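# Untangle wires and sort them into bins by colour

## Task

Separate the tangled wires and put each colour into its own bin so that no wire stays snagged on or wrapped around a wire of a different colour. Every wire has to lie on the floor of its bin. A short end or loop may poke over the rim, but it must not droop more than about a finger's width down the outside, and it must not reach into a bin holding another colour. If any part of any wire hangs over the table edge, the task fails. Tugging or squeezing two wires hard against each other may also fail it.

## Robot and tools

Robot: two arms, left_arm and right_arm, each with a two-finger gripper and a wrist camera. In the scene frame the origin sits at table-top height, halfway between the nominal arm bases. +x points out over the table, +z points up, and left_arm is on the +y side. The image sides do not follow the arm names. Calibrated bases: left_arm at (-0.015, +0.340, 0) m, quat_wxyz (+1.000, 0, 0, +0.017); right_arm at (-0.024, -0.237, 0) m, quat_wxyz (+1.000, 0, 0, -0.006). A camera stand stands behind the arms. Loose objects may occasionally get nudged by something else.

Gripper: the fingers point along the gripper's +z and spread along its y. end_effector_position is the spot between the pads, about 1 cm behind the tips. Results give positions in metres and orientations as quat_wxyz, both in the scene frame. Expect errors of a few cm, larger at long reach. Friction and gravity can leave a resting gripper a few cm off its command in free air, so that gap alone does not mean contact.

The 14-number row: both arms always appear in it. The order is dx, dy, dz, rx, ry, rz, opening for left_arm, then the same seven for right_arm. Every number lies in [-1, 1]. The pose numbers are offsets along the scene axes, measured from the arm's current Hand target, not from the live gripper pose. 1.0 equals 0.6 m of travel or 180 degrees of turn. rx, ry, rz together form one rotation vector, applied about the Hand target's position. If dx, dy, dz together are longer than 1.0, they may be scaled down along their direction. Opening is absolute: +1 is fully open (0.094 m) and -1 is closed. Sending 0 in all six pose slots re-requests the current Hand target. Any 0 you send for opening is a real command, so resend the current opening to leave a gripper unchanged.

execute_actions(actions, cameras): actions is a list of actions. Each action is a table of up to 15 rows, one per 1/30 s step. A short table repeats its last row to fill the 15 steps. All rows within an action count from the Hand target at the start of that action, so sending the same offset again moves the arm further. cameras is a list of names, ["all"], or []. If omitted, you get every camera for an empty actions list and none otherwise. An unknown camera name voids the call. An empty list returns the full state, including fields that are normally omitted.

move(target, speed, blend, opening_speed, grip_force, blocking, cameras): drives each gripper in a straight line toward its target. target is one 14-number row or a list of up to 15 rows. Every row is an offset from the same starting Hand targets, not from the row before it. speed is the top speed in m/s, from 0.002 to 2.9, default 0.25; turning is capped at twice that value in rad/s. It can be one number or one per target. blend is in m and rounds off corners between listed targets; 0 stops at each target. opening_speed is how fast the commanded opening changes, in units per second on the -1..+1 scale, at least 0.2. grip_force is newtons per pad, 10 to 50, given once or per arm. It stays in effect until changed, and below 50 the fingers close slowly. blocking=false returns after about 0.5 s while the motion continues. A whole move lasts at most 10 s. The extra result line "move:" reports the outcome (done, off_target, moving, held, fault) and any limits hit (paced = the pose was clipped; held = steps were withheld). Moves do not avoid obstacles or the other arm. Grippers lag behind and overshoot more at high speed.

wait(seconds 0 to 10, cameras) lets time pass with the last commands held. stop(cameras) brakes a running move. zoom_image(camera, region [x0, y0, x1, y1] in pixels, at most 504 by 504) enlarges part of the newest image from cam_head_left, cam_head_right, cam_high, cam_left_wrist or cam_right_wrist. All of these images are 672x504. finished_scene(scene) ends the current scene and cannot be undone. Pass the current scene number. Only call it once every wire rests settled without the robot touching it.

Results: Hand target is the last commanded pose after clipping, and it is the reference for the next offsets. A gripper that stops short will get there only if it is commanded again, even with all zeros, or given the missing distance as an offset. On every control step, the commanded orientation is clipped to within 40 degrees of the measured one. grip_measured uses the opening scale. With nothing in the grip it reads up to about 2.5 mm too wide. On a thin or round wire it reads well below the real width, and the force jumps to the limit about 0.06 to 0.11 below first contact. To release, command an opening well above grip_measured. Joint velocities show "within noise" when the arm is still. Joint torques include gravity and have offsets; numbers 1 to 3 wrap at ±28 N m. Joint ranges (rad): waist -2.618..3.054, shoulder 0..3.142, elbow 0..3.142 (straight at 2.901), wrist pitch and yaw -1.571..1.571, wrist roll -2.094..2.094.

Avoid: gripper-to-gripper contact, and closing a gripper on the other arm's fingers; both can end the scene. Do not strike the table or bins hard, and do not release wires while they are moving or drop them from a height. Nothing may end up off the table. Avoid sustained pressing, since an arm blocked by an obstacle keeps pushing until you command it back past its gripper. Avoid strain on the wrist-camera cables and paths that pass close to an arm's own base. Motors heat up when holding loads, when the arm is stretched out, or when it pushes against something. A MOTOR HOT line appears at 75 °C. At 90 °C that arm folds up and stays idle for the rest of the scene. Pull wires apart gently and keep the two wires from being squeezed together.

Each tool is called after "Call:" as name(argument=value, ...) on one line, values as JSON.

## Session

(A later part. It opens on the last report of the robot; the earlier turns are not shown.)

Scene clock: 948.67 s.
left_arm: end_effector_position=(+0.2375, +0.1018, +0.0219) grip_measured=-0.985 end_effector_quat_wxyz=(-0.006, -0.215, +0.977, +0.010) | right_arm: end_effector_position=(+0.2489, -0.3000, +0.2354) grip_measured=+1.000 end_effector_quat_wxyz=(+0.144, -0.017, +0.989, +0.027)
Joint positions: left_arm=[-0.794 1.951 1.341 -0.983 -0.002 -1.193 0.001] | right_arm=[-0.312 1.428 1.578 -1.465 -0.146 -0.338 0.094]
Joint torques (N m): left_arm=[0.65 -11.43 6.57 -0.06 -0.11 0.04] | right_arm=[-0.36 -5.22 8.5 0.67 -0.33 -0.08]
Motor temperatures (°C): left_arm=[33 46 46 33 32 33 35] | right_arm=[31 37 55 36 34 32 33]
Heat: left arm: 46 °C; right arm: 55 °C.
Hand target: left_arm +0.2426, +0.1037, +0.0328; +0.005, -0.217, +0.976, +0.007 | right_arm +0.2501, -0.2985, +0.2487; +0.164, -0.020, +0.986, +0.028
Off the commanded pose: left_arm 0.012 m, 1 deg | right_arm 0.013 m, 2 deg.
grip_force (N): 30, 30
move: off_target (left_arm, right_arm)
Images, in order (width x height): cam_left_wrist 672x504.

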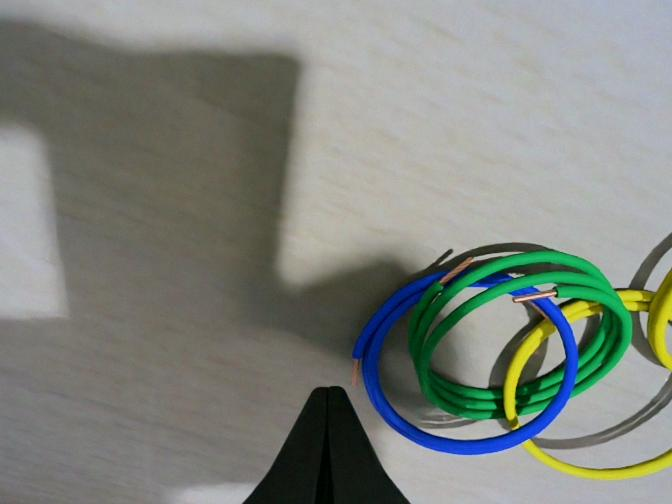

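Call:
move(target=[-0.02,-0.05,0.2,0,-0.097,-0.12,-0.6,0,0,0,0,0,0,1], cameras=["cam_left_wrist","cam_high"])

Call:
zoom_image(camera="cam_left_wrist", region=[200, 170, 500, 400])

Scene clock: 981.13 s.
left_arm: end_effector_position=(+0.2300, +0.0710, +0.1435) grip_measured=-0.603 end_effector_quat_wxyz=(+0.143, -0.035, +0.989, -0.030) | right_arm: end_effector_position=(+0.2489, -0.3000, +0.2354) grip_measured=+1.000 end_effector_quat_wxyz=(+0.144, -0.017, +0.989, +0.027)
Joint positions: left_arm=[-0.968 1.713 1.493 -1.135 -0.201 -0.981 0.019] | right_arm=[-0.312 1.428 1.578 -1.465 -0.146 -0.338 0.094]
Joint torques (N m): left_arm=[-0.47 -9.18 7.17 0.35 -0.26 0.01] | right_arm=[-0.35 -5.2 8.5 0.67 -0.33 -0.08]
Motor temperatures (°C): left_arm=[33 47 48 32 32 33 35] | right_arm=[31 37 55 36 34 32 33]
Heat: left arm: 48 °C; right arm: 55 °C.
Hand target: left_arm +0.2307, +0.0738, +0.1528; +0.153, -0.030, +0.987, -0.026 | right_arm +0.2501, -0.2985, +0.2487; +0.164, -0.020, +0.986, +0.028
Off the commanded pose: left_arm 0.010 m, 1 deg | right_arm 0.013 m, 2 deg.
grip_force (N): 30, 30
move: off_target (right_arm)
Images, in order (width x height): cam_high 672x504, cam_left_wrist 672x504.

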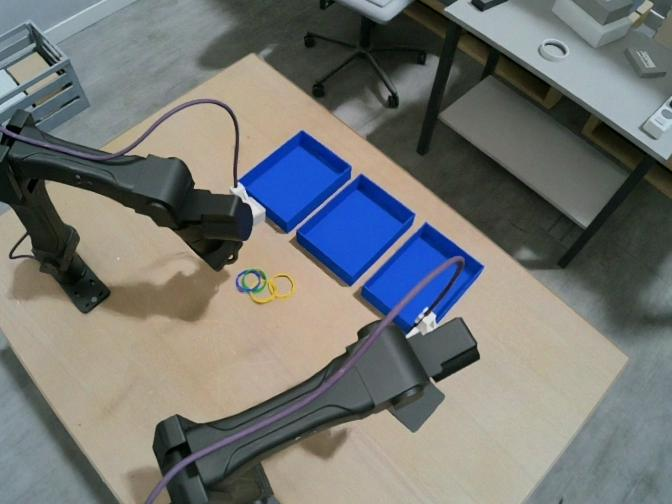

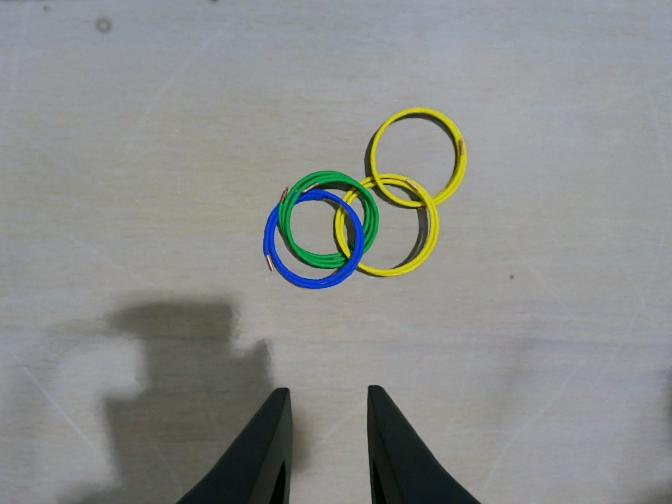

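Scaled by 1.680 from the camera's 672x504 image, which has a finer 960x720 frame.

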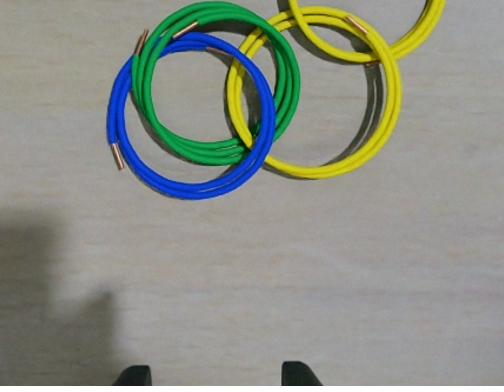

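Call:
zoom_image(camera="cam_left_wrist", region=[255, 165, 385, 295])

Call:
zoom_image(camera="cam_left_wrist", region=[260, 180, 320, 280])

Scaled by 3.877 from the camera's 672x504 image, which has a finer 960x720 frame.

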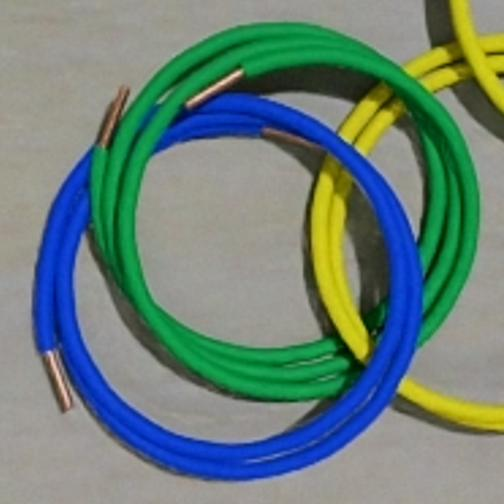

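Scaled by 5.040 from the camera's 672x504 image, which has a finer 960x720 frame.

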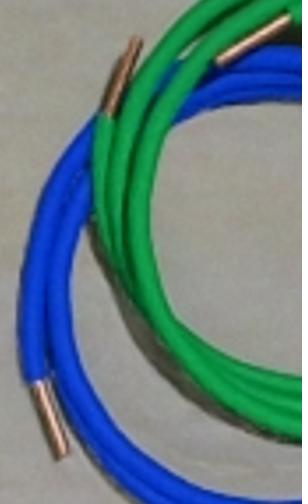

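Call:
move(target=[[0.034,0.085,-0.19,-0.083,0,0,-0.55,0,0,0,0,0,0,1],[0.034,0.056,-0.19,-0.083,0,0,-0.55,0,0,0,0,0,0,1]], cameras=["cam_left_wrist"], speed=0.12)

Call:
zoom_image(camera="cam_left_wrist", region=[240, 200, 580, 504])

Scene clock: 1126.40 s.
left_arm: end_effector_position=(+0.2419, +0.1128, +0.0344) grip_measured=-0.553 end_effector_quat_wxyz=(+0.134, -0.046, +0.978, -0.151) | right_arm: end_effector_position=(+0.2489, -0.3000, +0.2354) grip_measured=+1.000 end_effector_quat_wxyz=(+0.144, -0.017, +0.989, +0.027)
Joint positions: left_arm=[-0.742 1.577 0.85 -0.439 0.036 -0.81 0.021] | right_arm=[-0.312 1.428 1.578 -1.465 -0.146 -0.338 0.094]
Joint torques (N m): left_arm=[-0.31 -5.57 7.04 1.08 -0.12 -0.07] | right_arm=[-0.38 -5.2 8.5 0.67 -0.33 -0.08]
Motor temperatures (°C): left_arm=[33 52 49 33 32 33 35] | right_arm=[31 37 56 36 34 32 33]
Heat: left arm: 52 °C; right arm: 56 °C.
Hand target: left_arm +0.2511, +0.1072, +0.0389; +0.148, -0.049, +0.976, -0.155 | right_arm +0.2501, -0.2985, +0.2487; +0.164, -0.020, +0.986, +0.028
Off the commanded pose: left_arm 0.012 m, 2 deg | right_arm 0.013 m, 2 deg.
grip_force (N): 30, 30
move: off_target (left_arm, right_arm)
Images, in order (width x height): cam_left_wrist 672x504.

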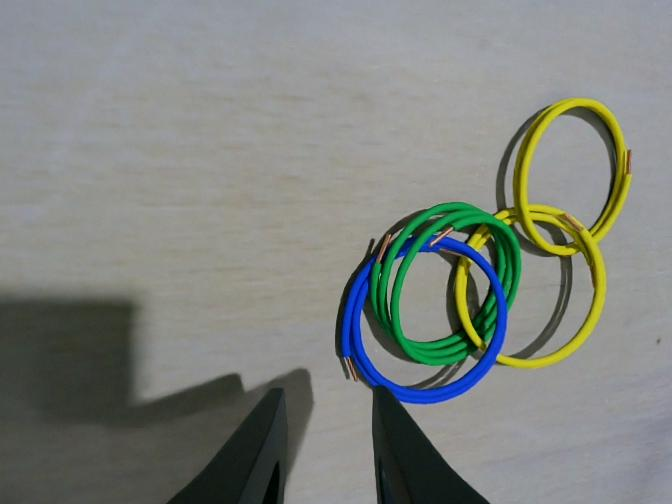

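Scaled by 1.482 from the camera's 672x504 image, which has a finer 960x720 frame.

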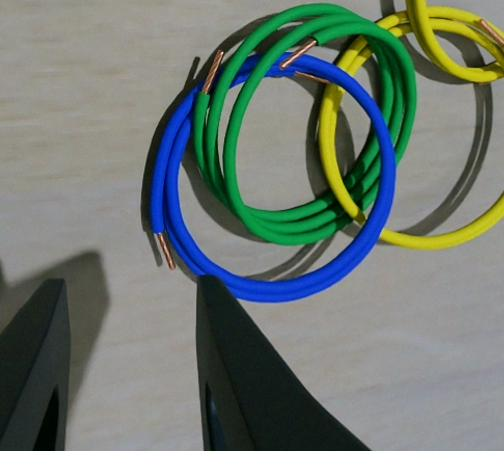

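Call:
move(target=[[0.006,-0.011,-0.015,0,0,0,-0.55,0,0,0,0,0,0,1],[0.006,-0.011,-0.035,0,0,0,-0.55,0,0,0,0,0,0,1]], cameras=["cam_left_wrist"], speed=0.1)

Call:
zoom_image(camera="cam_left_wrist", region=[240, 200, 580, 504])

Scene clock: 1144.47 s.
left_arm: end_effector_position=(+0.2540, +0.1015, +0.0217) grip_measured=-0.553 end_effector_quat_wxyz=(+0.143, -0.049, +0.976, -0.159) | right_arm: end_effector_position=(+0.2489, -0.3000, +0.2354) grip_measured=+1.000 end_effector_quat_wxyz=(+0.144, -0.017, +0.989, +0.027)
Joint positions: left_arm=[-0.746 1.649 0.857 -0.349 0.032 -0.819 0.021] | right_arm=[-0.312 1.428 1.578 -1.465 -0.146 -0.338 0.094]
Joint torques (N m): left_arm=[-0.91 -6.12 5.01 1.12 -0.09 -0.09] | right_arm=[-0.36 -5.19 8.51 0.67 -0.33 -0.08]
Motor temperatures (°C): left_arm=[33 48 52 33 32 33 35] | right_arm=[31 37 56 36 34 32 33]
Heat: left arm: 52 °C; right arm: 56 °C.
Hand target: left_arm +0.2547, +0.1007, +0.0178; +0.148, -0.049, +0.976, -0.155 | right_arm +0.2501, -0.2985, +0.2487; +0.164, -0.020, +0.986, +0.028
Off the commanded pose: left_arm 0.004 m, 1 deg | right_arm 0.013 m, 2 deg.
grip_force (N): 30, 30
move: off_target (right_arm)
Images, in order (width x height): cam_left_wrist 672x504.

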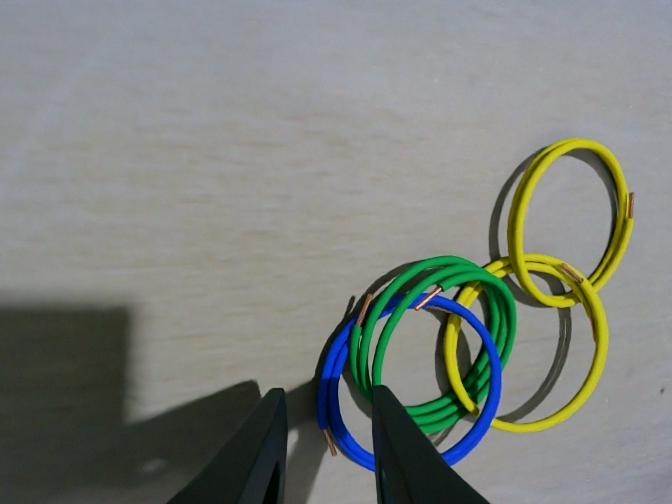

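Scaled by 1.482 from the camera's 672x504 image, which has a finer 960x720 frame.

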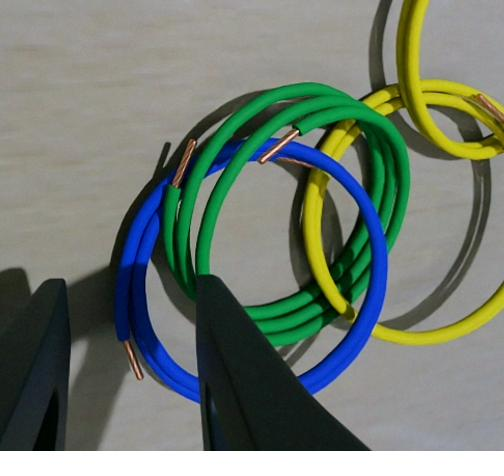

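Call:
move(target=[[0,0,0.0,0,0,0,-0.72,0,0,0,0,0,0,1],[0,0,-0.018,0,0,0,-0.72,0,0,0,0,0,0,1]], cameras=["cam_left_wrist"], speed=0.06)

Call:
zoom_image(camera="cam_left_wrist", region=[240, 200, 580, 504])

Scene clock: 1154.93 s.
left_arm: end_effector_position=(+0.2556, +0.1001, +0.0129) grip_measured=-0.717 end_effector_quat_wxyz=(+0.145, -0.049, +0.975, -0.161) | right_arm: end_effector_position=(+0.2489, -0.3000, +0.2354) grip_measured=+1.000 end_effector_quat_wxyz=(+0.144, -0.017, +0.989, +0.027)
Joint positions: left_arm=[-0.746 1.674 0.839 -0.301 0.032 -0.819 0.013] | right_arm=[-0.312 1.428 1.578 -1.465 -0.146 -0.338 0.094]
Joint torques (N m): left_arm=[-0.8 -6.11 4.63 1.16 -0.13 -0.07] | right_arm=[-0.35 -5.2 8.5 0.67 -0.33 -0.08]
Motor temperatures (°C): left_arm=[33 46 51 34 32 33 35] | right_arm=[31 37 56 36 34 32 33]
Heat: left arm: 51 °C; right arm: 56 °C.
Hand target: left_arm +0.2546, +0.1008, +0.0070; +0.148, -0.049, +0.976, -0.155 | right_arm +0.2501, -0.2985, +0.2487; +0.164, -0.020, +0.986, +0.028
Off the commanded pose: left_arm 0.006 m, 1 deg | right_arm 0.013 m, 2 deg.
grip_force (N): 30, 30
move: off_target (right_arm)
Images, in order (width x height): cam_left_wrist 672x504.

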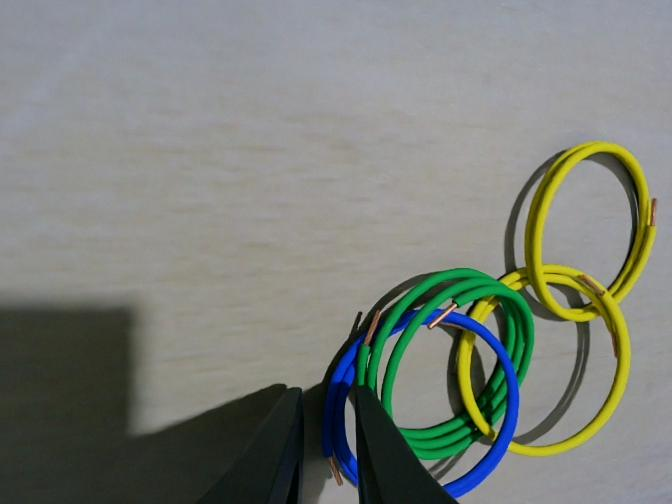

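Scaled by 1.482 from the camera's 672x504 image, which has a finer 960x720 frame.

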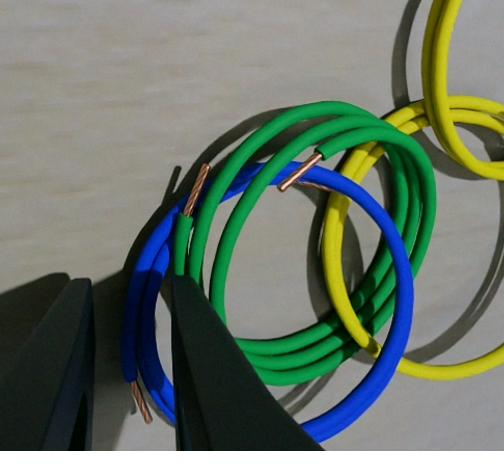

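Call:
move(target=[[0,0.003,-0.004,0,0,0,-0.72,0,0,0,0,0,0,1],[0,0.003,-0.004,0,0,0,-1,0,0,0,0,0,0,1]], cameras=["cam_left_wrist"], speed=0.06, opening_speed=0.3)

Call:
zoom_image(camera="cam_left_wrist", region=[240, 200, 580, 504])

Scene clock: 1165.70 s.
left_arm: end_effector_position=(+0.2554, +0.1002, +0.0116) grip_measured=-0.985 end_effector_quat_wxyz=(+0.147, -0.049, +0.975, -0.162) | right_arm: end_effector_position=(+0.2489, -0.3000, +0.2354) grip_measured=+1.000 end_effector_quat_wxyz=(+0.144, -0.017, +0.989, +0.027)
Joint positions: left_arm=[-0.746 1.674 0.831 -0.287 0.032 -0.819 0.001] | right_arm=[-0.312 1.428 1.578 -1.465 -0.146 -0.338 0.094]
Joint torques (N m): left_arm=[-0.55 -6.26 4.53 1.15 -0.07 -0.03] | right_arm=[-0.36 -5.2 8.51 0.67 -0.33 -0.08]
Motor temperatures (°C): left_arm=[33 46 50 34 32 33 35] | right_arm=[31 37 56 36 34 32 33]
Heat: left arm: 50 °C; right arm: 56 °C.
Hand target: left_arm +0.2547, +0.1025, +0.0047; +0.148, -0.049, +0.976, -0.155 | right_arm +0.2501, -0.2985, +0.2487; +0.164, -0.020, +0.986, +0.028
Off the commanded pose: left_arm 0.007 m, 1 deg | right_arm 0.013 m, 2 deg.
grip_force (N): 30, 30
move: off_target (right_arm)
Images, in order (width x height): cam_left_wrist 672x504.

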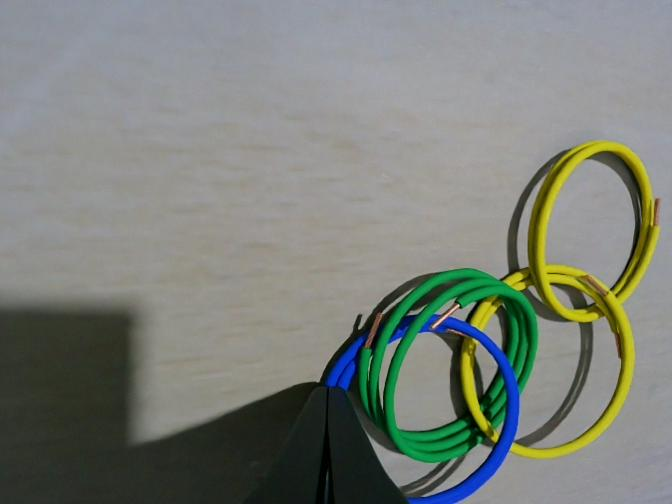

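Scaled by 1.482 from the camera's 672x504 image, which has a finer 960x720 frame.

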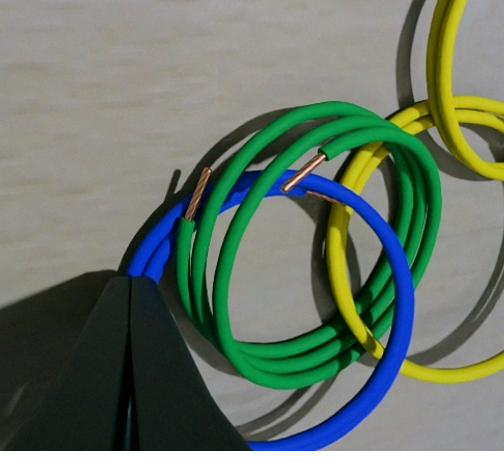

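Call:
move(target=[0,0.03,0.03,0,0,0,-1,0,0,0,0,0,0,1], cameras=["cam_left_wrist"], speed=0.06)

Call:
zoom_image(camera="cam_left_wrist", region=[240, 200, 580, 504])

Scene clock: 1177.57 s.
left_arm: end_effector_position=(+0.2583, +0.1141, +0.0225) grip_measured=-0.985 end_effector_quat_wxyz=(+0.150, -0.052, +0.974, -0.162) | right_arm: end_effector_position=(+0.2489, -0.3000, +0.2354) grip_measured=+1.000 end_effector_quat_wxyz=(+0.144, -0.017, +0.989, +0.027)
Joint positions: left_arm=[-0.707 1.621 0.824 -0.33 0.041 -0.788 0.001] | right_arm=[-0.312 1.428 1.578 -1.465 -0.146 -0.338 0.094]
Joint torques (N m): left_arm=[0.64 -8.38 4.77 0.78 -0.02 0.1] | right_arm=[-0.35 -5.2 8.51 0.67 -0.33 -0.08]
Motor temperatures (°C): left_arm=[33 46 49 35 32 33 35] | right_arm=[31 37 56 36 34 32 33]
Heat: left arm: 49 °C; right arm: 56 °C.
Hand target: left_arm +0.2546, +0.1205, +0.0227; +0.148, -0.049, +0.976, -0.155 | right_arm +0.2501, -0.2985, +0.2487; +0.164, -0.020, +0.986, +0.028
Off the commanded pose: left_arm 0.007 m, 1 deg | right_arm 0.013 m, 2 deg.
grip_force (N): 30, 30
move: off_target (right_arm)
Images, in order (width x height): cam_left_wrist 672x504.

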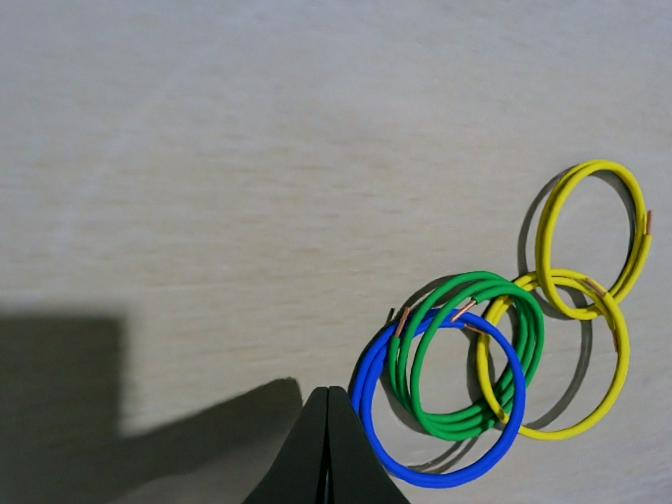

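Scaled by 1.482 from the camera's 672x504 image, which has a finer 960x720 frame.

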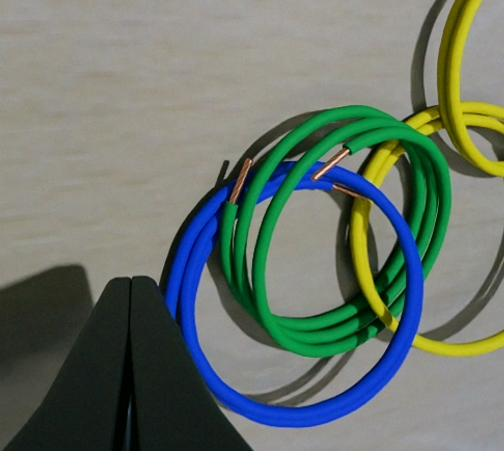

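Call:
move(target=[[-0.05,0.06,0.02,0.083,0.097,0,-1,0,0,0,0,0,0,1],[-0.05,0.06,-0.05,0.083,0.097,0,-1,0,0,0,0,0,0,1]], speed=0.08)

Call:
move(target=[0,0,-0.015,0,0,0,-1,0,0,0,0,0,0,1], speed=0.04)

Call:
move(target=[0,0,-0.015,0,0,0,-1,0,0,0,0,0,0,1], speed=0.04, cameras=["cam_left_wrist"])

Scene clock: 1192.93 s.
left_arm: end_effector_position=(+0.2197, +0.1544, +0.0055) grip_measured=-0.985 end_effector_quat_wxyz=(-0.003, -0.053, +0.998, -0.021) | right_arm: end_effector_position=(+0.2489, -0.3000, +0.2354) grip_measured=+1.000 end_effector_quat_wxyz=(+0.144, -0.017, +0.989, +0.027)
Joint positions: left_arm=[-0.685 1.773 1.031 -0.807 0.036 -0.758 0.001] | right_arm=[-0.312 1.428 1.578 -1.465 -0.146 -0.338 0.094]
Joint torques (N m): left_arm=[0.7 -5.57 3.18 0.78 -0.09 0.08] | right_arm=[-0.36 -5.22 8.51 0.67 -0.34 -0.07]
Motor temperatures (°C): left_arm=[33 46 49 34 32 33 35] | right_arm=[31 37 56 36 34 32 33]
Heat: left arm: 49 °C; right arm: 56 °C.
Hand target: left_arm +0.2246, +0.1565, -0.0074; +0.004, -0.053, +0.998, -0.018 | right_arm +0.2501, -0.2985, +0.2487; +0.164, -0.020, +0.986, +0.028
Off the commanded pose: left_arm 0.014 m, 1 deg | right_arm 0.013 m, 2 deg.
grip_force (N): 30, 30
move: off_target (left_arm, right_arm)

Scene clock: 1193.63 s.
left_arm: end_effector_position=(+0.2195, +0.1545, +0.0047) grip_measured=-0.985 end_effector_quat_wxyz=(-0.003, -0.053, +0.998, -0.021) | right_arm: end_effector_position=(+0.2489, -0.3000, +0.2354) grip_measured=+1.000 end_effector_quat_wxyz=(+0.144, -0.017, +0.989, +0.027)
Joint positions: left_arm=[-0.685 1.773 1.027 -0.802 0.036 -0.758 0.001] | right_arm=[-0.312 1.428 1.578 -1.465 -0.146 -0.338 0.094]
Joint torques (N m): left_arm=[0.42 -4.33 2.33 1.12 -0.09 0.07] | right_arm=[-0.35 -5.2 8.51 0.67 -0.34 -0.08]
Motor temperatures (°C): left_arm=[33 46 49 34 32 33 35] | right_arm=[31 37 56 36 34 32 33]
Heat: left arm: 49 °C; right arm: 56 °C.
Hand target: left_arm +0.2245, +0.1565, -0.0164; +0.004, -0.053, +0.998, -0.018 | right_arm +0.2501, -0.2985, +0.2487; +0.164, -0.020, +0.986, +0.028
Off the commanded pose: left_arm 0.022 m, 1 deg | right_arm 0.013 m, 2 deg.
grip_force (N): 30, 30
move: off_target (left_arm, right_arm)

Scene clock: 1194.33 s.
left_arm: end_effector_position=(+0.2195, +0.1546, +0.0042) grip_measured=-0.985 end_effector_quat_wxyz=(-0.001, -0.053, +0.998, -0.023) | right_arm: end_effector_position=(+0.2489, -0.3000, +0.2354) grip_measured=+1.000 end_effector_quat_wxyz=(+0.144, -0.017, +0.989, +0.027)
Joint positions: left_arm=[-0.685 1.769 1.02 -0.794 0.036 -0.758 0.001] | right_arm=[-0.312 1.428 1.578 -1.465 -0.146 -0.338 0.094]
Joint torques (N m): left_arm=[0.5 -2.85 1.66 1.31 -0.1 0.07] | right_arm=[-0.36 -5.2 8.51 0.67 -0.34 -0.08]
Motor temperatures (°C): left_arm=[33 46 49 34 32 33 35] | right_arm=[31 37 56 36 34 32 33]
Heat: left arm: 49 °C; right arm: 56 °C.
Hand target: left_arm +0.2246, +0.1565, -0.0254; +0.004, -0.053, +0.998, -0.018 | right_arm +0.2501, -0.2985, +0.2487; +0.164, -0.020, +0.986, +0.028
Off the commanded pose: left_arm 0.030 m, 1 deg | right_arm 0.013 m, 2 deg.
grip_force (N): 30, 30
move: off_target (left_arm, right_arm)
Images, in order (width x height): cam_left_wrist 672x504.

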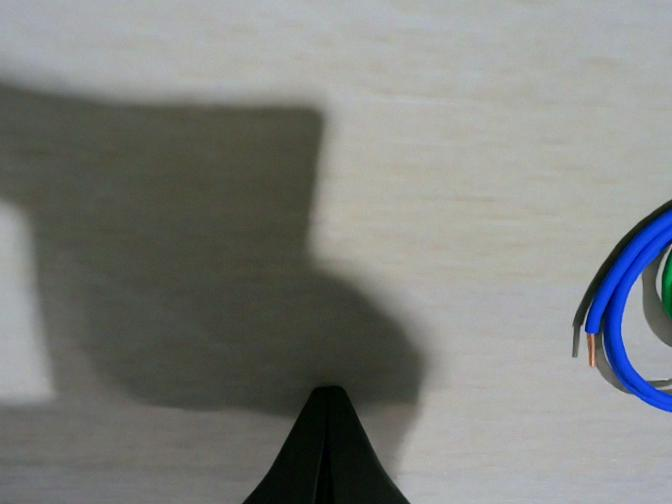

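Call:
move(target=[[0,0,0.11,0,0,0,-0.88,0,0,0,0,0,0,1],[0.022,-0.035,0.1,0,0,-0.078,-0.88,0,0,0,0,0,0,1],[0.022,-0.0795,0.1,0,0,-0.078,-0.88,0,0,0,0,0,0,1],[0.022,-0.0795,0.06,0,0,-0.078,-0.88,0,0,0,0,0,0,1]], speed=0.08, cameras=["cam_left_wrist"])

Call:
zoom_image(camera="cam_left_wrist", region=[240, 270, 440, 504])

Scene clock: 1219.47 s.
left_arm: end_effector_position=(+0.2370, +0.1086, +0.0169) grip_measured=-0.883 end_effector_quat_wxyz=(+0.000, +0.073, +0.997, -0.022) | right_arm: end_effector_position=(+0.2489, -0.3000, +0.2354) grip_measured=+1.000 end_effector_quat_wxyz=(+0.144, -0.017, +0.989, +0.027)
Joint positions: left_arm=[-0.761 1.898 1.244 -0.89 0.035 -0.581 0.006] | right_arm=[-0.312 1.428 1.578 -1.465 -0.146 -0.338 0.094]
Joint torques (N m): left_arm=[-0.21 -8.14 4.64 0.41 -0.03 -0.11] | right_arm=[-0.35 -5.2 8.51 0.67 -0.33 -0.08]
Motor temperatures (°C): left_arm=[33 44 48 35 32 33 35] | right_arm=[31 37 56 36 34 32 33]
Heat: left arm: 48 °C; right arm: 56 °C.
Hand target: left_arm +0.2379, +0.1088, +0.0107; +0.002, +0.070, +0.997, -0.018 | right_arm +0.2501, -0.2985, +0.2487; +0.164, -0.020, +0.986, +0.028
Off the commanded pose: left_arm 0.006 m, 1 deg | right_arm 0.013 m, 2 deg.
grip_force (N): 30, 30
move: off_target (right_arm)
Images, in order (width x height): cam_left_wrist 672x504.

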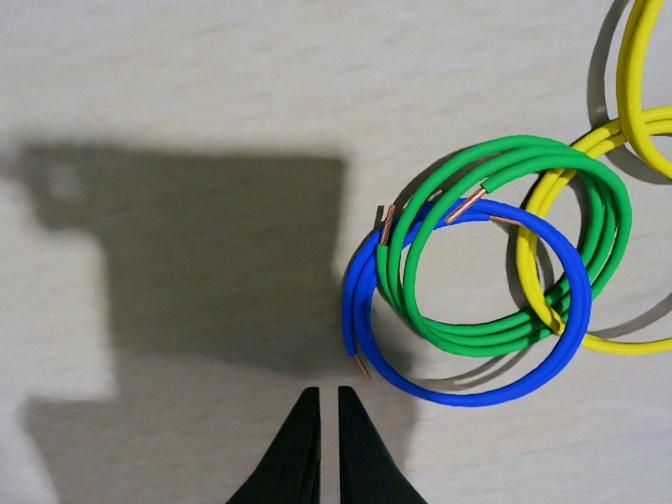

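Scaled by 2.154 from the camera's 672x504 image, which has a finer 960x720 frame.

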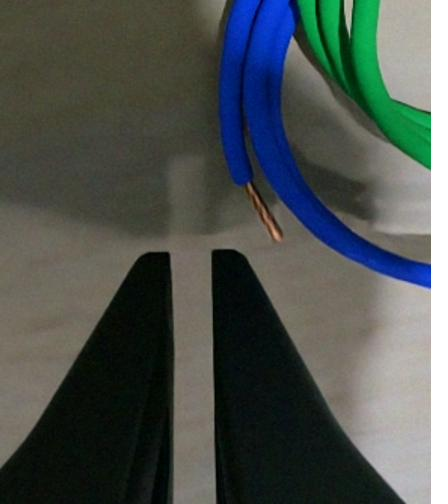

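Call:
move(target=[[0,0,0.04,0,0,0,-0.88,0,0,0,0,0,0,1],[-0.002,0.04,0.04,0,0,0.122,-0.88,0,0,0,0,0,0,1],[-0.002,-0.0055,0.04,0,0,0.122,-0.88,0,0,0,0,0,0,1],[-0.002,-0.0055,0.0,0,0,0.122,-0.88,0,0,0,0,0,0,1]], speed=0.08, cameras=["cam_left_wrist"])

Call:
zoom_image(camera="cam_left_wrist", region=[240, 270, 440, 504])

Scene clock: 1239.43 s.
left_arm: end_effector_position=(+0.2356, +0.1041, +0.0171) grip_measured=-0.883 end_effector_quat_wxyz=(+0.001, -0.117, +0.993, -0.024) | right_arm: end_effector_position=(+0.2489, -0.3000, +0.2354) grip_measured=+1.000 end_effector_quat_wxyz=(+0.144, -0.017, +0.989, +0.027)
Joint positions: left_arm=[-0.777 1.895 1.241 -0.879 0.029 -0.978 0.006] | right_arm=[-0.312 1.428 1.578 -1.465 -0.146 -0.338 0.094]
Joint torques (N m): left_arm=[-0.09 -8.05 4.55 0.41 -0.11 -0.12] | right_arm=[-0.36 -5.2 8.5 0.67 -0.33 -0.08]
Motor temperatures (°C): left_arm=[33 46 49 34 32 33 35] | right_arm=[31 37 56 36 34 32 33]
Heat: left arm: 49 °C; right arm: 56 °C.
Hand target: left_arm +0.2366, +0.1055, +0.0107; +0.005, -0.121, +0.992, -0.017 | right_arm +0.2501, -0.2985, +0.2487; +0.164, -0.020, +0.986, +0.028
Off the commanded pose: left_arm 0.007 m, 1 deg | right_arm 0.013 m, 2 deg.
grip_force (N): 30, 30
move: off_target (right_arm)
Images, in order (width x height): cam_left_wrist 672x504.

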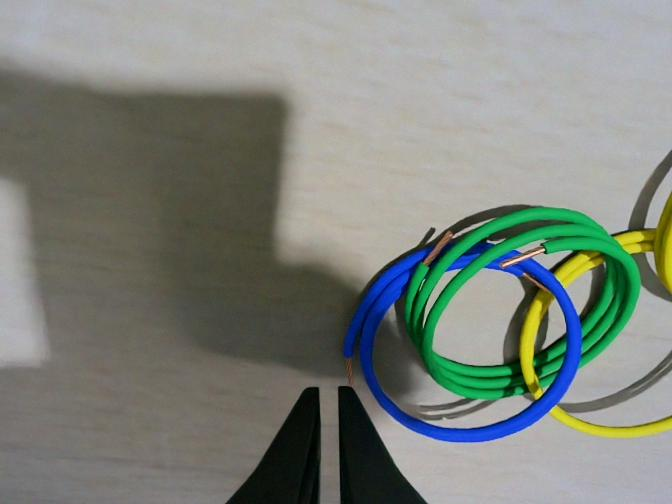

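Scaled by 2.154 from the camera's 672x504 image, which has a finer 960x720 frame.

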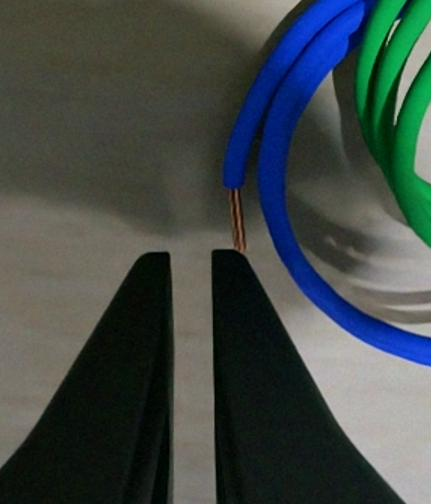

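Call:
move(target=[[0,0,0.03,0,0,0,-0.86,0,0,0,0,0,0,1],[0.001,0.04,0.03,0,0,0,-0.86,0,0,0,0,0,0,1],[0.001,-0.005,0.03,0,0,0,-0.86,0,0,0,0,0,0,1],[0.001,-0.005,-0.012,0,0,0,-0.86,0,0,0,0,0,0,1]], speed=0.08, cameras=["cam_left_wrist"])

Call:
zoom_image(camera="cam_left_wrist", region=[240, 270, 440, 504])

Scene clock: 1257.83 s.
left_arm: end_effector_position=(+0.2365, +0.1015, +0.0100) grip_measured=-0.863 end_effector_quat_wxyz=(+0.002, -0.118, +0.993, -0.023) | right_arm: end_effector_position=(+0.2489, -0.3000, +0.2354) grip_measured=+1.000 end_effector_quat_wxyz=(+0.144, -0.017, +0.989, +0.027)
Joint positions: left_arm=[-0.782 1.915 1.237 -0.856 0.027 -0.984 0.006] | right_arm=[-0.312 1.428 1.578 -1.465 -0.146 -0.338 0.094]
Joint torques (N m): left_arm=[-0.2 -7.79 4.53 0.49 -0.1 -0.09] | right_arm=[-0.36 -5.2 8.51 0.67 -0.33 -0.08]
Motor temperatures (°C): left_arm=[33 45 48 34 32 33 35] | right_arm=[31 37 56 36 34 32 33]
Heat: left arm: 48 °C; right arm: 56 °C.
Hand target: left_arm +0.2373, +0.1025, +0.0035; +0.005, -0.122, +0.992, -0.017 | right_arm +0.2501, -0.2985, +0.2487; +0.164, -0.020, +0.986, +0.028
Off the commanded pose: left_arm 0.007 m, 1 deg | right_arm 0.013 m, 2 deg.
grip_force (N): 30, 30
move: off_target (right_arm)
Images, in order (width x height): cam_left_wrist 672x504.

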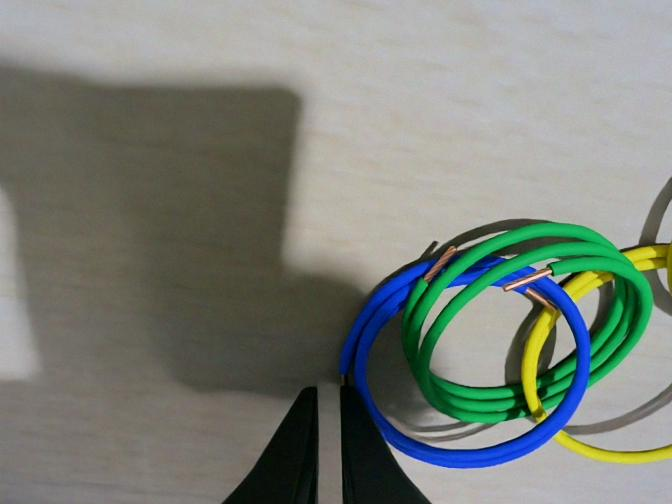

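Scaled by 2.154 from the camera's 672x504 image, which has a finer 960x720 frame.

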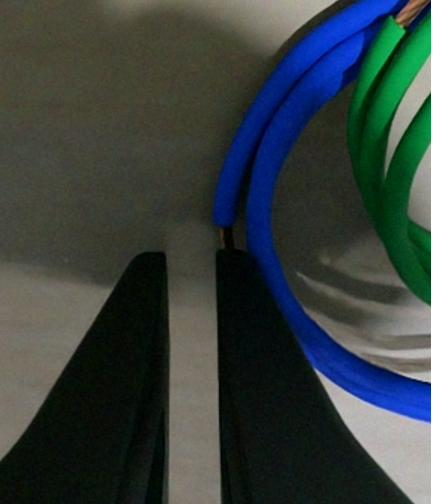

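Call:
move(target=[[0,0,0,0,0,0,-0.8,0,0,0,0,0,0,1],[0.002,0,-0.02,0,0,0,-0.8,0,0,0,0,0,0,1]], speed=0.05, cameras=["cam_left_wrist"])

Call:
zoom_image(camera="cam_left_wrist", region=[240, 270, 440, 504])

Scene clock: 1269.07 s.
left_arm: end_effector_position=(+0.2385, +0.0992, +0.0075) grip_measured=-0.803 end_effector_quat_wxyz=(+0.005, -0.118, +0.993, -0.029) | right_arm: end_effector_position=(+0.2489, -0.3000, +0.2354) grip_measured=+1.000 end_effector_quat_wxyz=(+0.144, -0.017, +0.989, +0.027)
Joint positions: left_arm=[-0.782 1.918 1.23 -0.833 0.029 -0.984 0.009] | right_arm=[-0.312 1.428 1.578 -1.465 -0.146 -0.338 0.094]
Joint torques (N m): left_arm=[-0.2 -6.86 3.56 0.69 -0.13 -0.06] | right_arm=[-0.35 -5.22 8.5 0.67 -0.33 -0.08]
Motor temperatures (°C): left_arm=[33 47 49 34 32 33 35] | right_arm=[31 37 56 36 34 32 33]
Heat: left arm: 49 °C; right arm: 56 °C.
Hand target: left_arm +0.2384, +0.1026, -0.0086; +0.005, -0.121, +0.992, -0.017 | right_arm +0.2501, -0.2985, +0.2487; +0.164, -0.020, +0.986, +0.028
Off the commanded pose: left_arm 0.016 m, 1 deg | right_arm 0.013 m, 2 deg.
grip_force (N): 30, 30
move: off_target (left_arm, right_arm)
Images, in order (width x height): cam_left_wrist 672x504.

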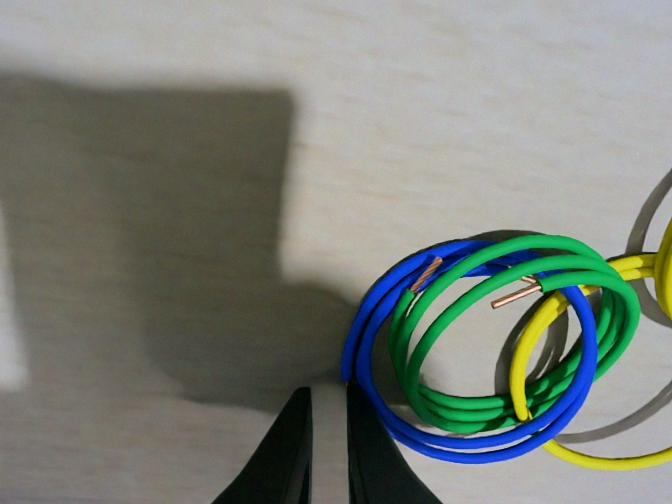

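Scaled by 2.154 from the camera's 672x504 image, which has a finer 960x720 frame.

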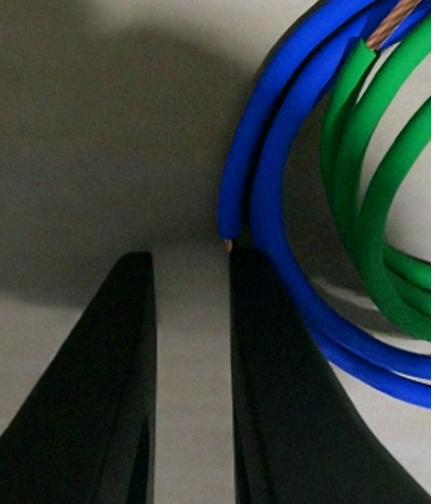

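Call:
move(target=[[0,0,0.012,0,0,0,-0.8,0,0,0,0,0,0,1],[0,0,0.012,0,0,0,-0.7,0,0,0,0,0,0,1],[0.002,0,-0.006,0,0,0,-0.7,0,0,0,0,0,0,1]], speed=0.05, cameras=["cam_left_wrist"])

Call:
zoom_image(camera="cam_left_wrist", region=[240, 270, 440, 504])

Scene clock: 1279.97 s.
left_arm: end_effector_position=(+0.2382, +0.0995, +0.0060) grip_measured=-0.703 end_effector_quat_wxyz=(+0.005, -0.118, +0.993, -0.027) | right_arm: end_effector_position=(+0.2489, -0.3000, +0.2354) grip_measured=+1.000 end_effector_quat_wxyz=(+0.144, -0.017, +0.989, +0.027)
Joint positions: left_arm=[-0.782 1.922 1.229 -0.83 0.028 -0.984 0.014] | right_arm=[-0.312 1.428 1.578 -1.465 -0.146 -0.338 0.094]
Joint torques (N m): left_arm=[0.13 -6.19 3.52 0.73 -0.05 -0.05] | right_arm=[-0.35 -5.2 8.51 0.67 -0.33 -0.08]
Motor temperatures (°C): left_arm=[33 45 48 34 32 33 35] | right_arm=[31 37 56 36 34 32 33]
Heat: left arm: 48 °C; right arm: 56 °C.
Hand target: left_arm +0.2396, +0.1025, -0.0122; +0.005, -0.121, +0.992, -0.017 | right_arm +0.2501, -0.2985, +0.2487; +0.164, -0.020, +0.986, +0.028
Off the commanded pose: left_arm 0.018 m, 1 deg | right_arm 0.013 m, 2 deg.
grip_force (N): 30, 30
move: off_target (left_arm, right_arm)
Images, in order (width x height): cam_left_wrist 672x504.

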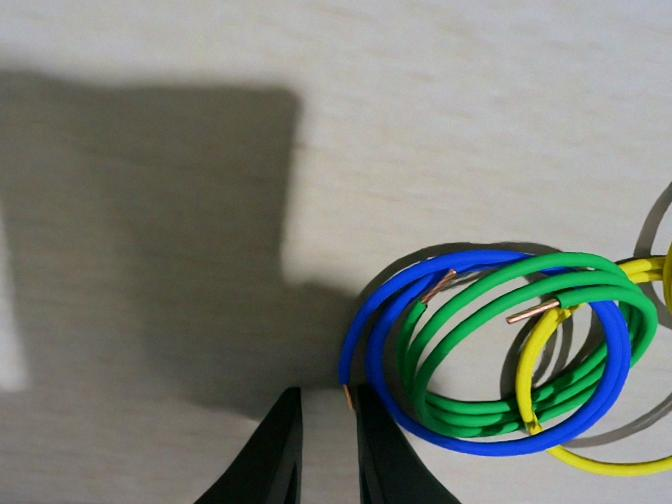

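Scaled by 2.154 from the camera's 672x504 image, which has a finer 960x720 frame.

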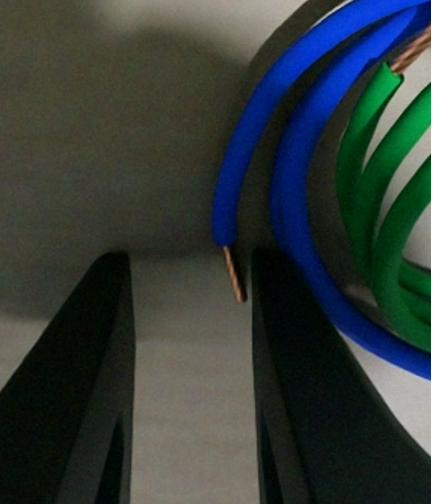

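Call:
move(target=[[0.009,0.002,0.0,0,0,0,-0.7,0,0,0,0,0,0,1]], speed=0.05, cameras=["cam_left_wrist"])

Call:
zoom_image(camera="cam_left_wrist", region=[240, 270, 440, 504])

Scene clock: 1290.13 s.
left_arm: end_effector_position=(+0.2384, +0.0998, +0.0058) grip_measured=-0.703 end_effector_quat_wxyz=(+0.002, -0.119, +0.992, -0.029) | right_arm: end_effector_position=(+0.2489, -0.3000, +0.2354) grip_measured=+1.000 end_effector_quat_wxyz=(+0.144, -0.017, +0.989, +0.027)
Joint positions: left_arm=[-0.778 1.922 1.229 -0.83 0.034 -0.984 0.014] | right_arm=[-0.312 1.428 1.578 -1.465 -0.146 -0.338 0.094]
Joint torques (N m): left_arm=[1.05 -5.34 4.52 0.72 -0.1 0.04] | right_arm=[-0.36 -5.2 8.5 0.67 -0.33 -0.08]
Motor temperatures (°C): left_arm=[33 45 47 34 32 33 35] | right_arm=[31 37 56 36 34 32 33]
Heat: left arm: 47 °C; right arm: 56 °C.
Hand target: left_arm +0.2450, +0.1037, -0.0122; +0.005, -0.121, +0.992, -0.017 | right_arm +0.2501, -0.2985, +0.2487; +0.164, -0.020, +0.986, +0.028
Off the commanded pose: left_arm 0.020 m, 1 deg | right_arm 0.013 m, 2 deg.
grip_force (N): 30, 30
move: off_target (left_arm, right_arm)
Images, in order (width x height): cam_left_wrist 672x504.

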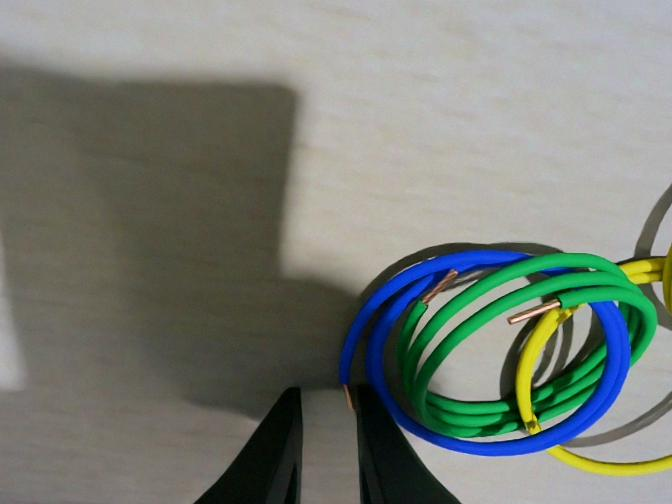

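Scaled by 2.154 from the camera's 672x504 image, which has a finer 960x720 frame.

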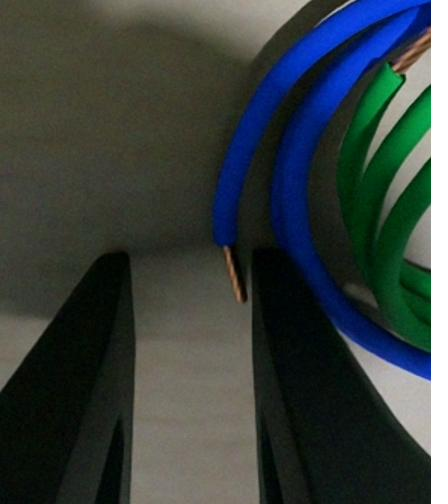

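Call:
move(target=[[0.01,0.003,0.012,0,0,0,-0.7,0,0,0,0,0,0,1],[0.01,0.003,0.0,0,0,0,-0.7,0,0,0,0,0,0,1]], speed=0.05, cameras=["cam_left_wrist"])

Call:
zoom_image(camera="cam_left_wrist", region=[240, 270, 440, 504])

Scene clock: 1302.57 s.
left_arm: end_effector_position=(+0.2433, +0.0999, +0.0059) grip_measured=-0.703 end_effector_quat_wxyz=(-0.001, -0.120, +0.992, -0.032) | right_arm: end_effector_position=(+0.2489, -0.3000, +0.2354) grip_measured=+1.000 end_effector_quat_wxyz=(+0.144, -0.017, +0.989, +0.027)
Joint positions: left_arm=[-0.763 1.933 1.245 -0.834 0.044 -0.971 0.014] | right_arm=[-0.312 1.428 1.578 -1.465 -0.146 -0.338 0.094]
Joint torques (N m): left_arm=[1.09 -5.63 4.7 0.7 -0.17 0.1] | right_arm=[-0.35 -5.2 8.51 0.67 -0.34 -0.08]
Motor temperatures (°C): left_arm=[33 44 47 34 32 33 35] | right_arm=[31 37 56 36 34 32 33]
Heat: left arm: 47 °C; right arm: 56 °C.
Hand target: left_arm +0.2510, +0.1055, -0.0121; +0.005, -0.121, +0.992, -0.017 | right_arm +0.2501, -0.2985, +0.2487; +0.164, -0.020, +0.986, +0.028
Off the commanded pose: left_arm 0.020 m, 2 deg | right_arm 0.013 m, 2 deg.
grip_force (N): 30, 30
move: off_target (left_arm, right_arm)
Images, in order (width x height): cam_left_wrist 672x504.

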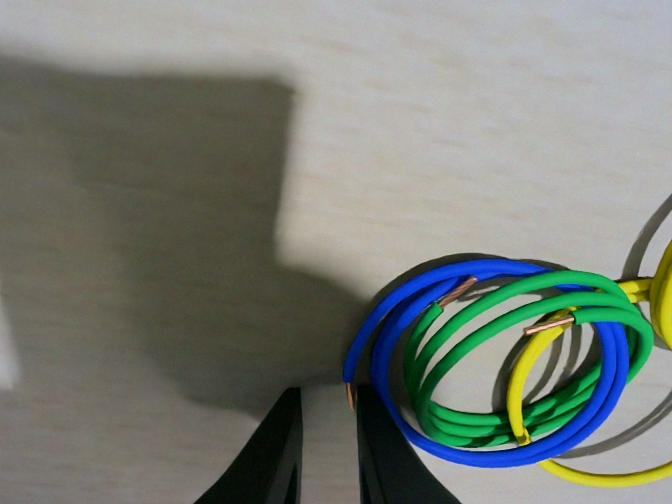

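Scaled by 2.154 from the camera's 672x504 image, which has a finer 960x720 frame.

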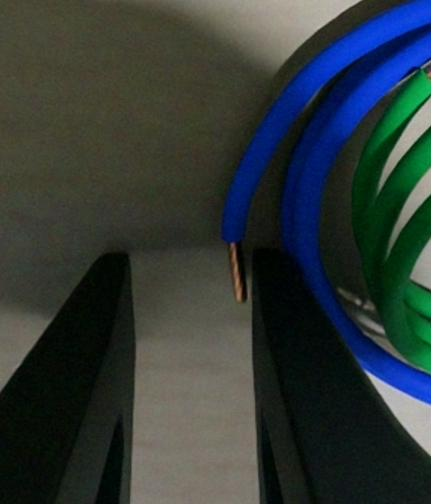

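Call:
move(target=[-0.006,0,0,0,0,0,-1,0,0,0,0,0,0,1], opening_speed=0.2, cameras=["cam_left_wrist"])

Call:
zoom_image(camera="cam_left_wrist", region=[240, 270, 440, 504])

Scene clock: 1310.07 s.
left_arm: end_effector_position=(+0.2450, +0.1019, +0.0058) grip_measured=-0.964 end_effector_quat_wxyz=(+0.005, -0.120, +0.992, -0.028) | right_arm: end_effector_position=(+0.2489, -0.3000, +0.2354) grip_measured=+1.000 end_effector_quat_wxyz=(+0.144, -0.017, +0.989, +0.027)
Joint positions: left_arm=[-0.763 1.933 1.245 -0.834 0.029 -0.971 0.002] | right_arm=[-0.312 1.428 1.578 -1.465 -0.146 -0.338 0.094]
Joint torques (N m): left_arm=[0.46 -6.37 3.47 0.73 -0.08 -0.01] | right_arm=[-0.36 -5.22 8.5 0.67 -0.33 -0.08]
Motor temperatures (°C): left_arm=[33 44 47 34 32 33 35] | right_arm=[31 37 56 36 34 32 33]
Heat: left arm: 47 °C; right arm: 56 °C.
Hand target: left_arm +0.2474, +0.1055, -0.0121; +0.005, -0.121, +0.992, -0.017 | right_arm +0.2501, -0.2985, +0.2487; +0.164, -0.020, +0.986, +0.028
Off the commanded pose: left_arm 0.018 m, 1 deg | right_arm 0.013 m, 2 deg.
grip_force (N): 30, 30
move: off_target (left_arm, right_arm)
Images, in order (width x height): cam_left_wrist 672x504.

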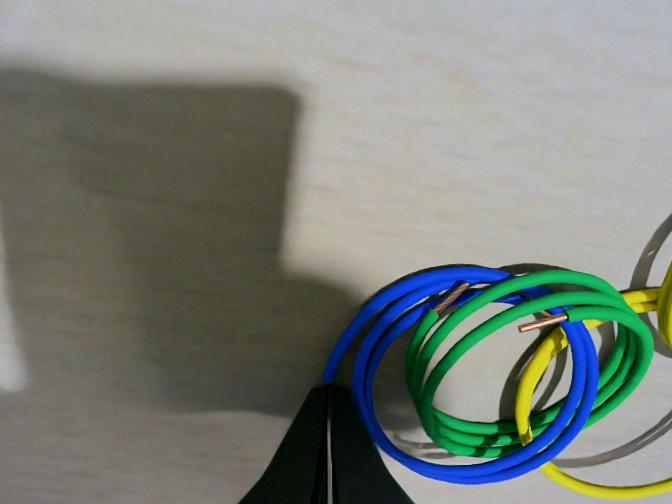

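Scaled by 2.154 from the camera's 672x504 image, which has a finer 960x720 frame.

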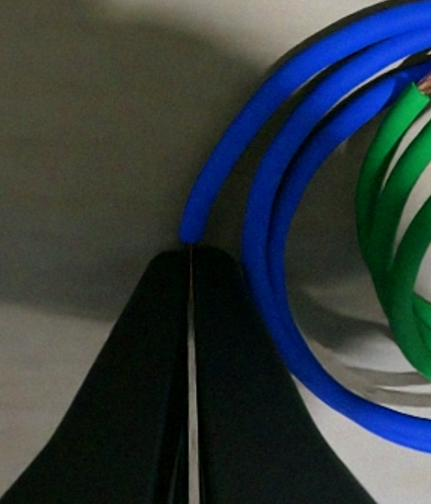

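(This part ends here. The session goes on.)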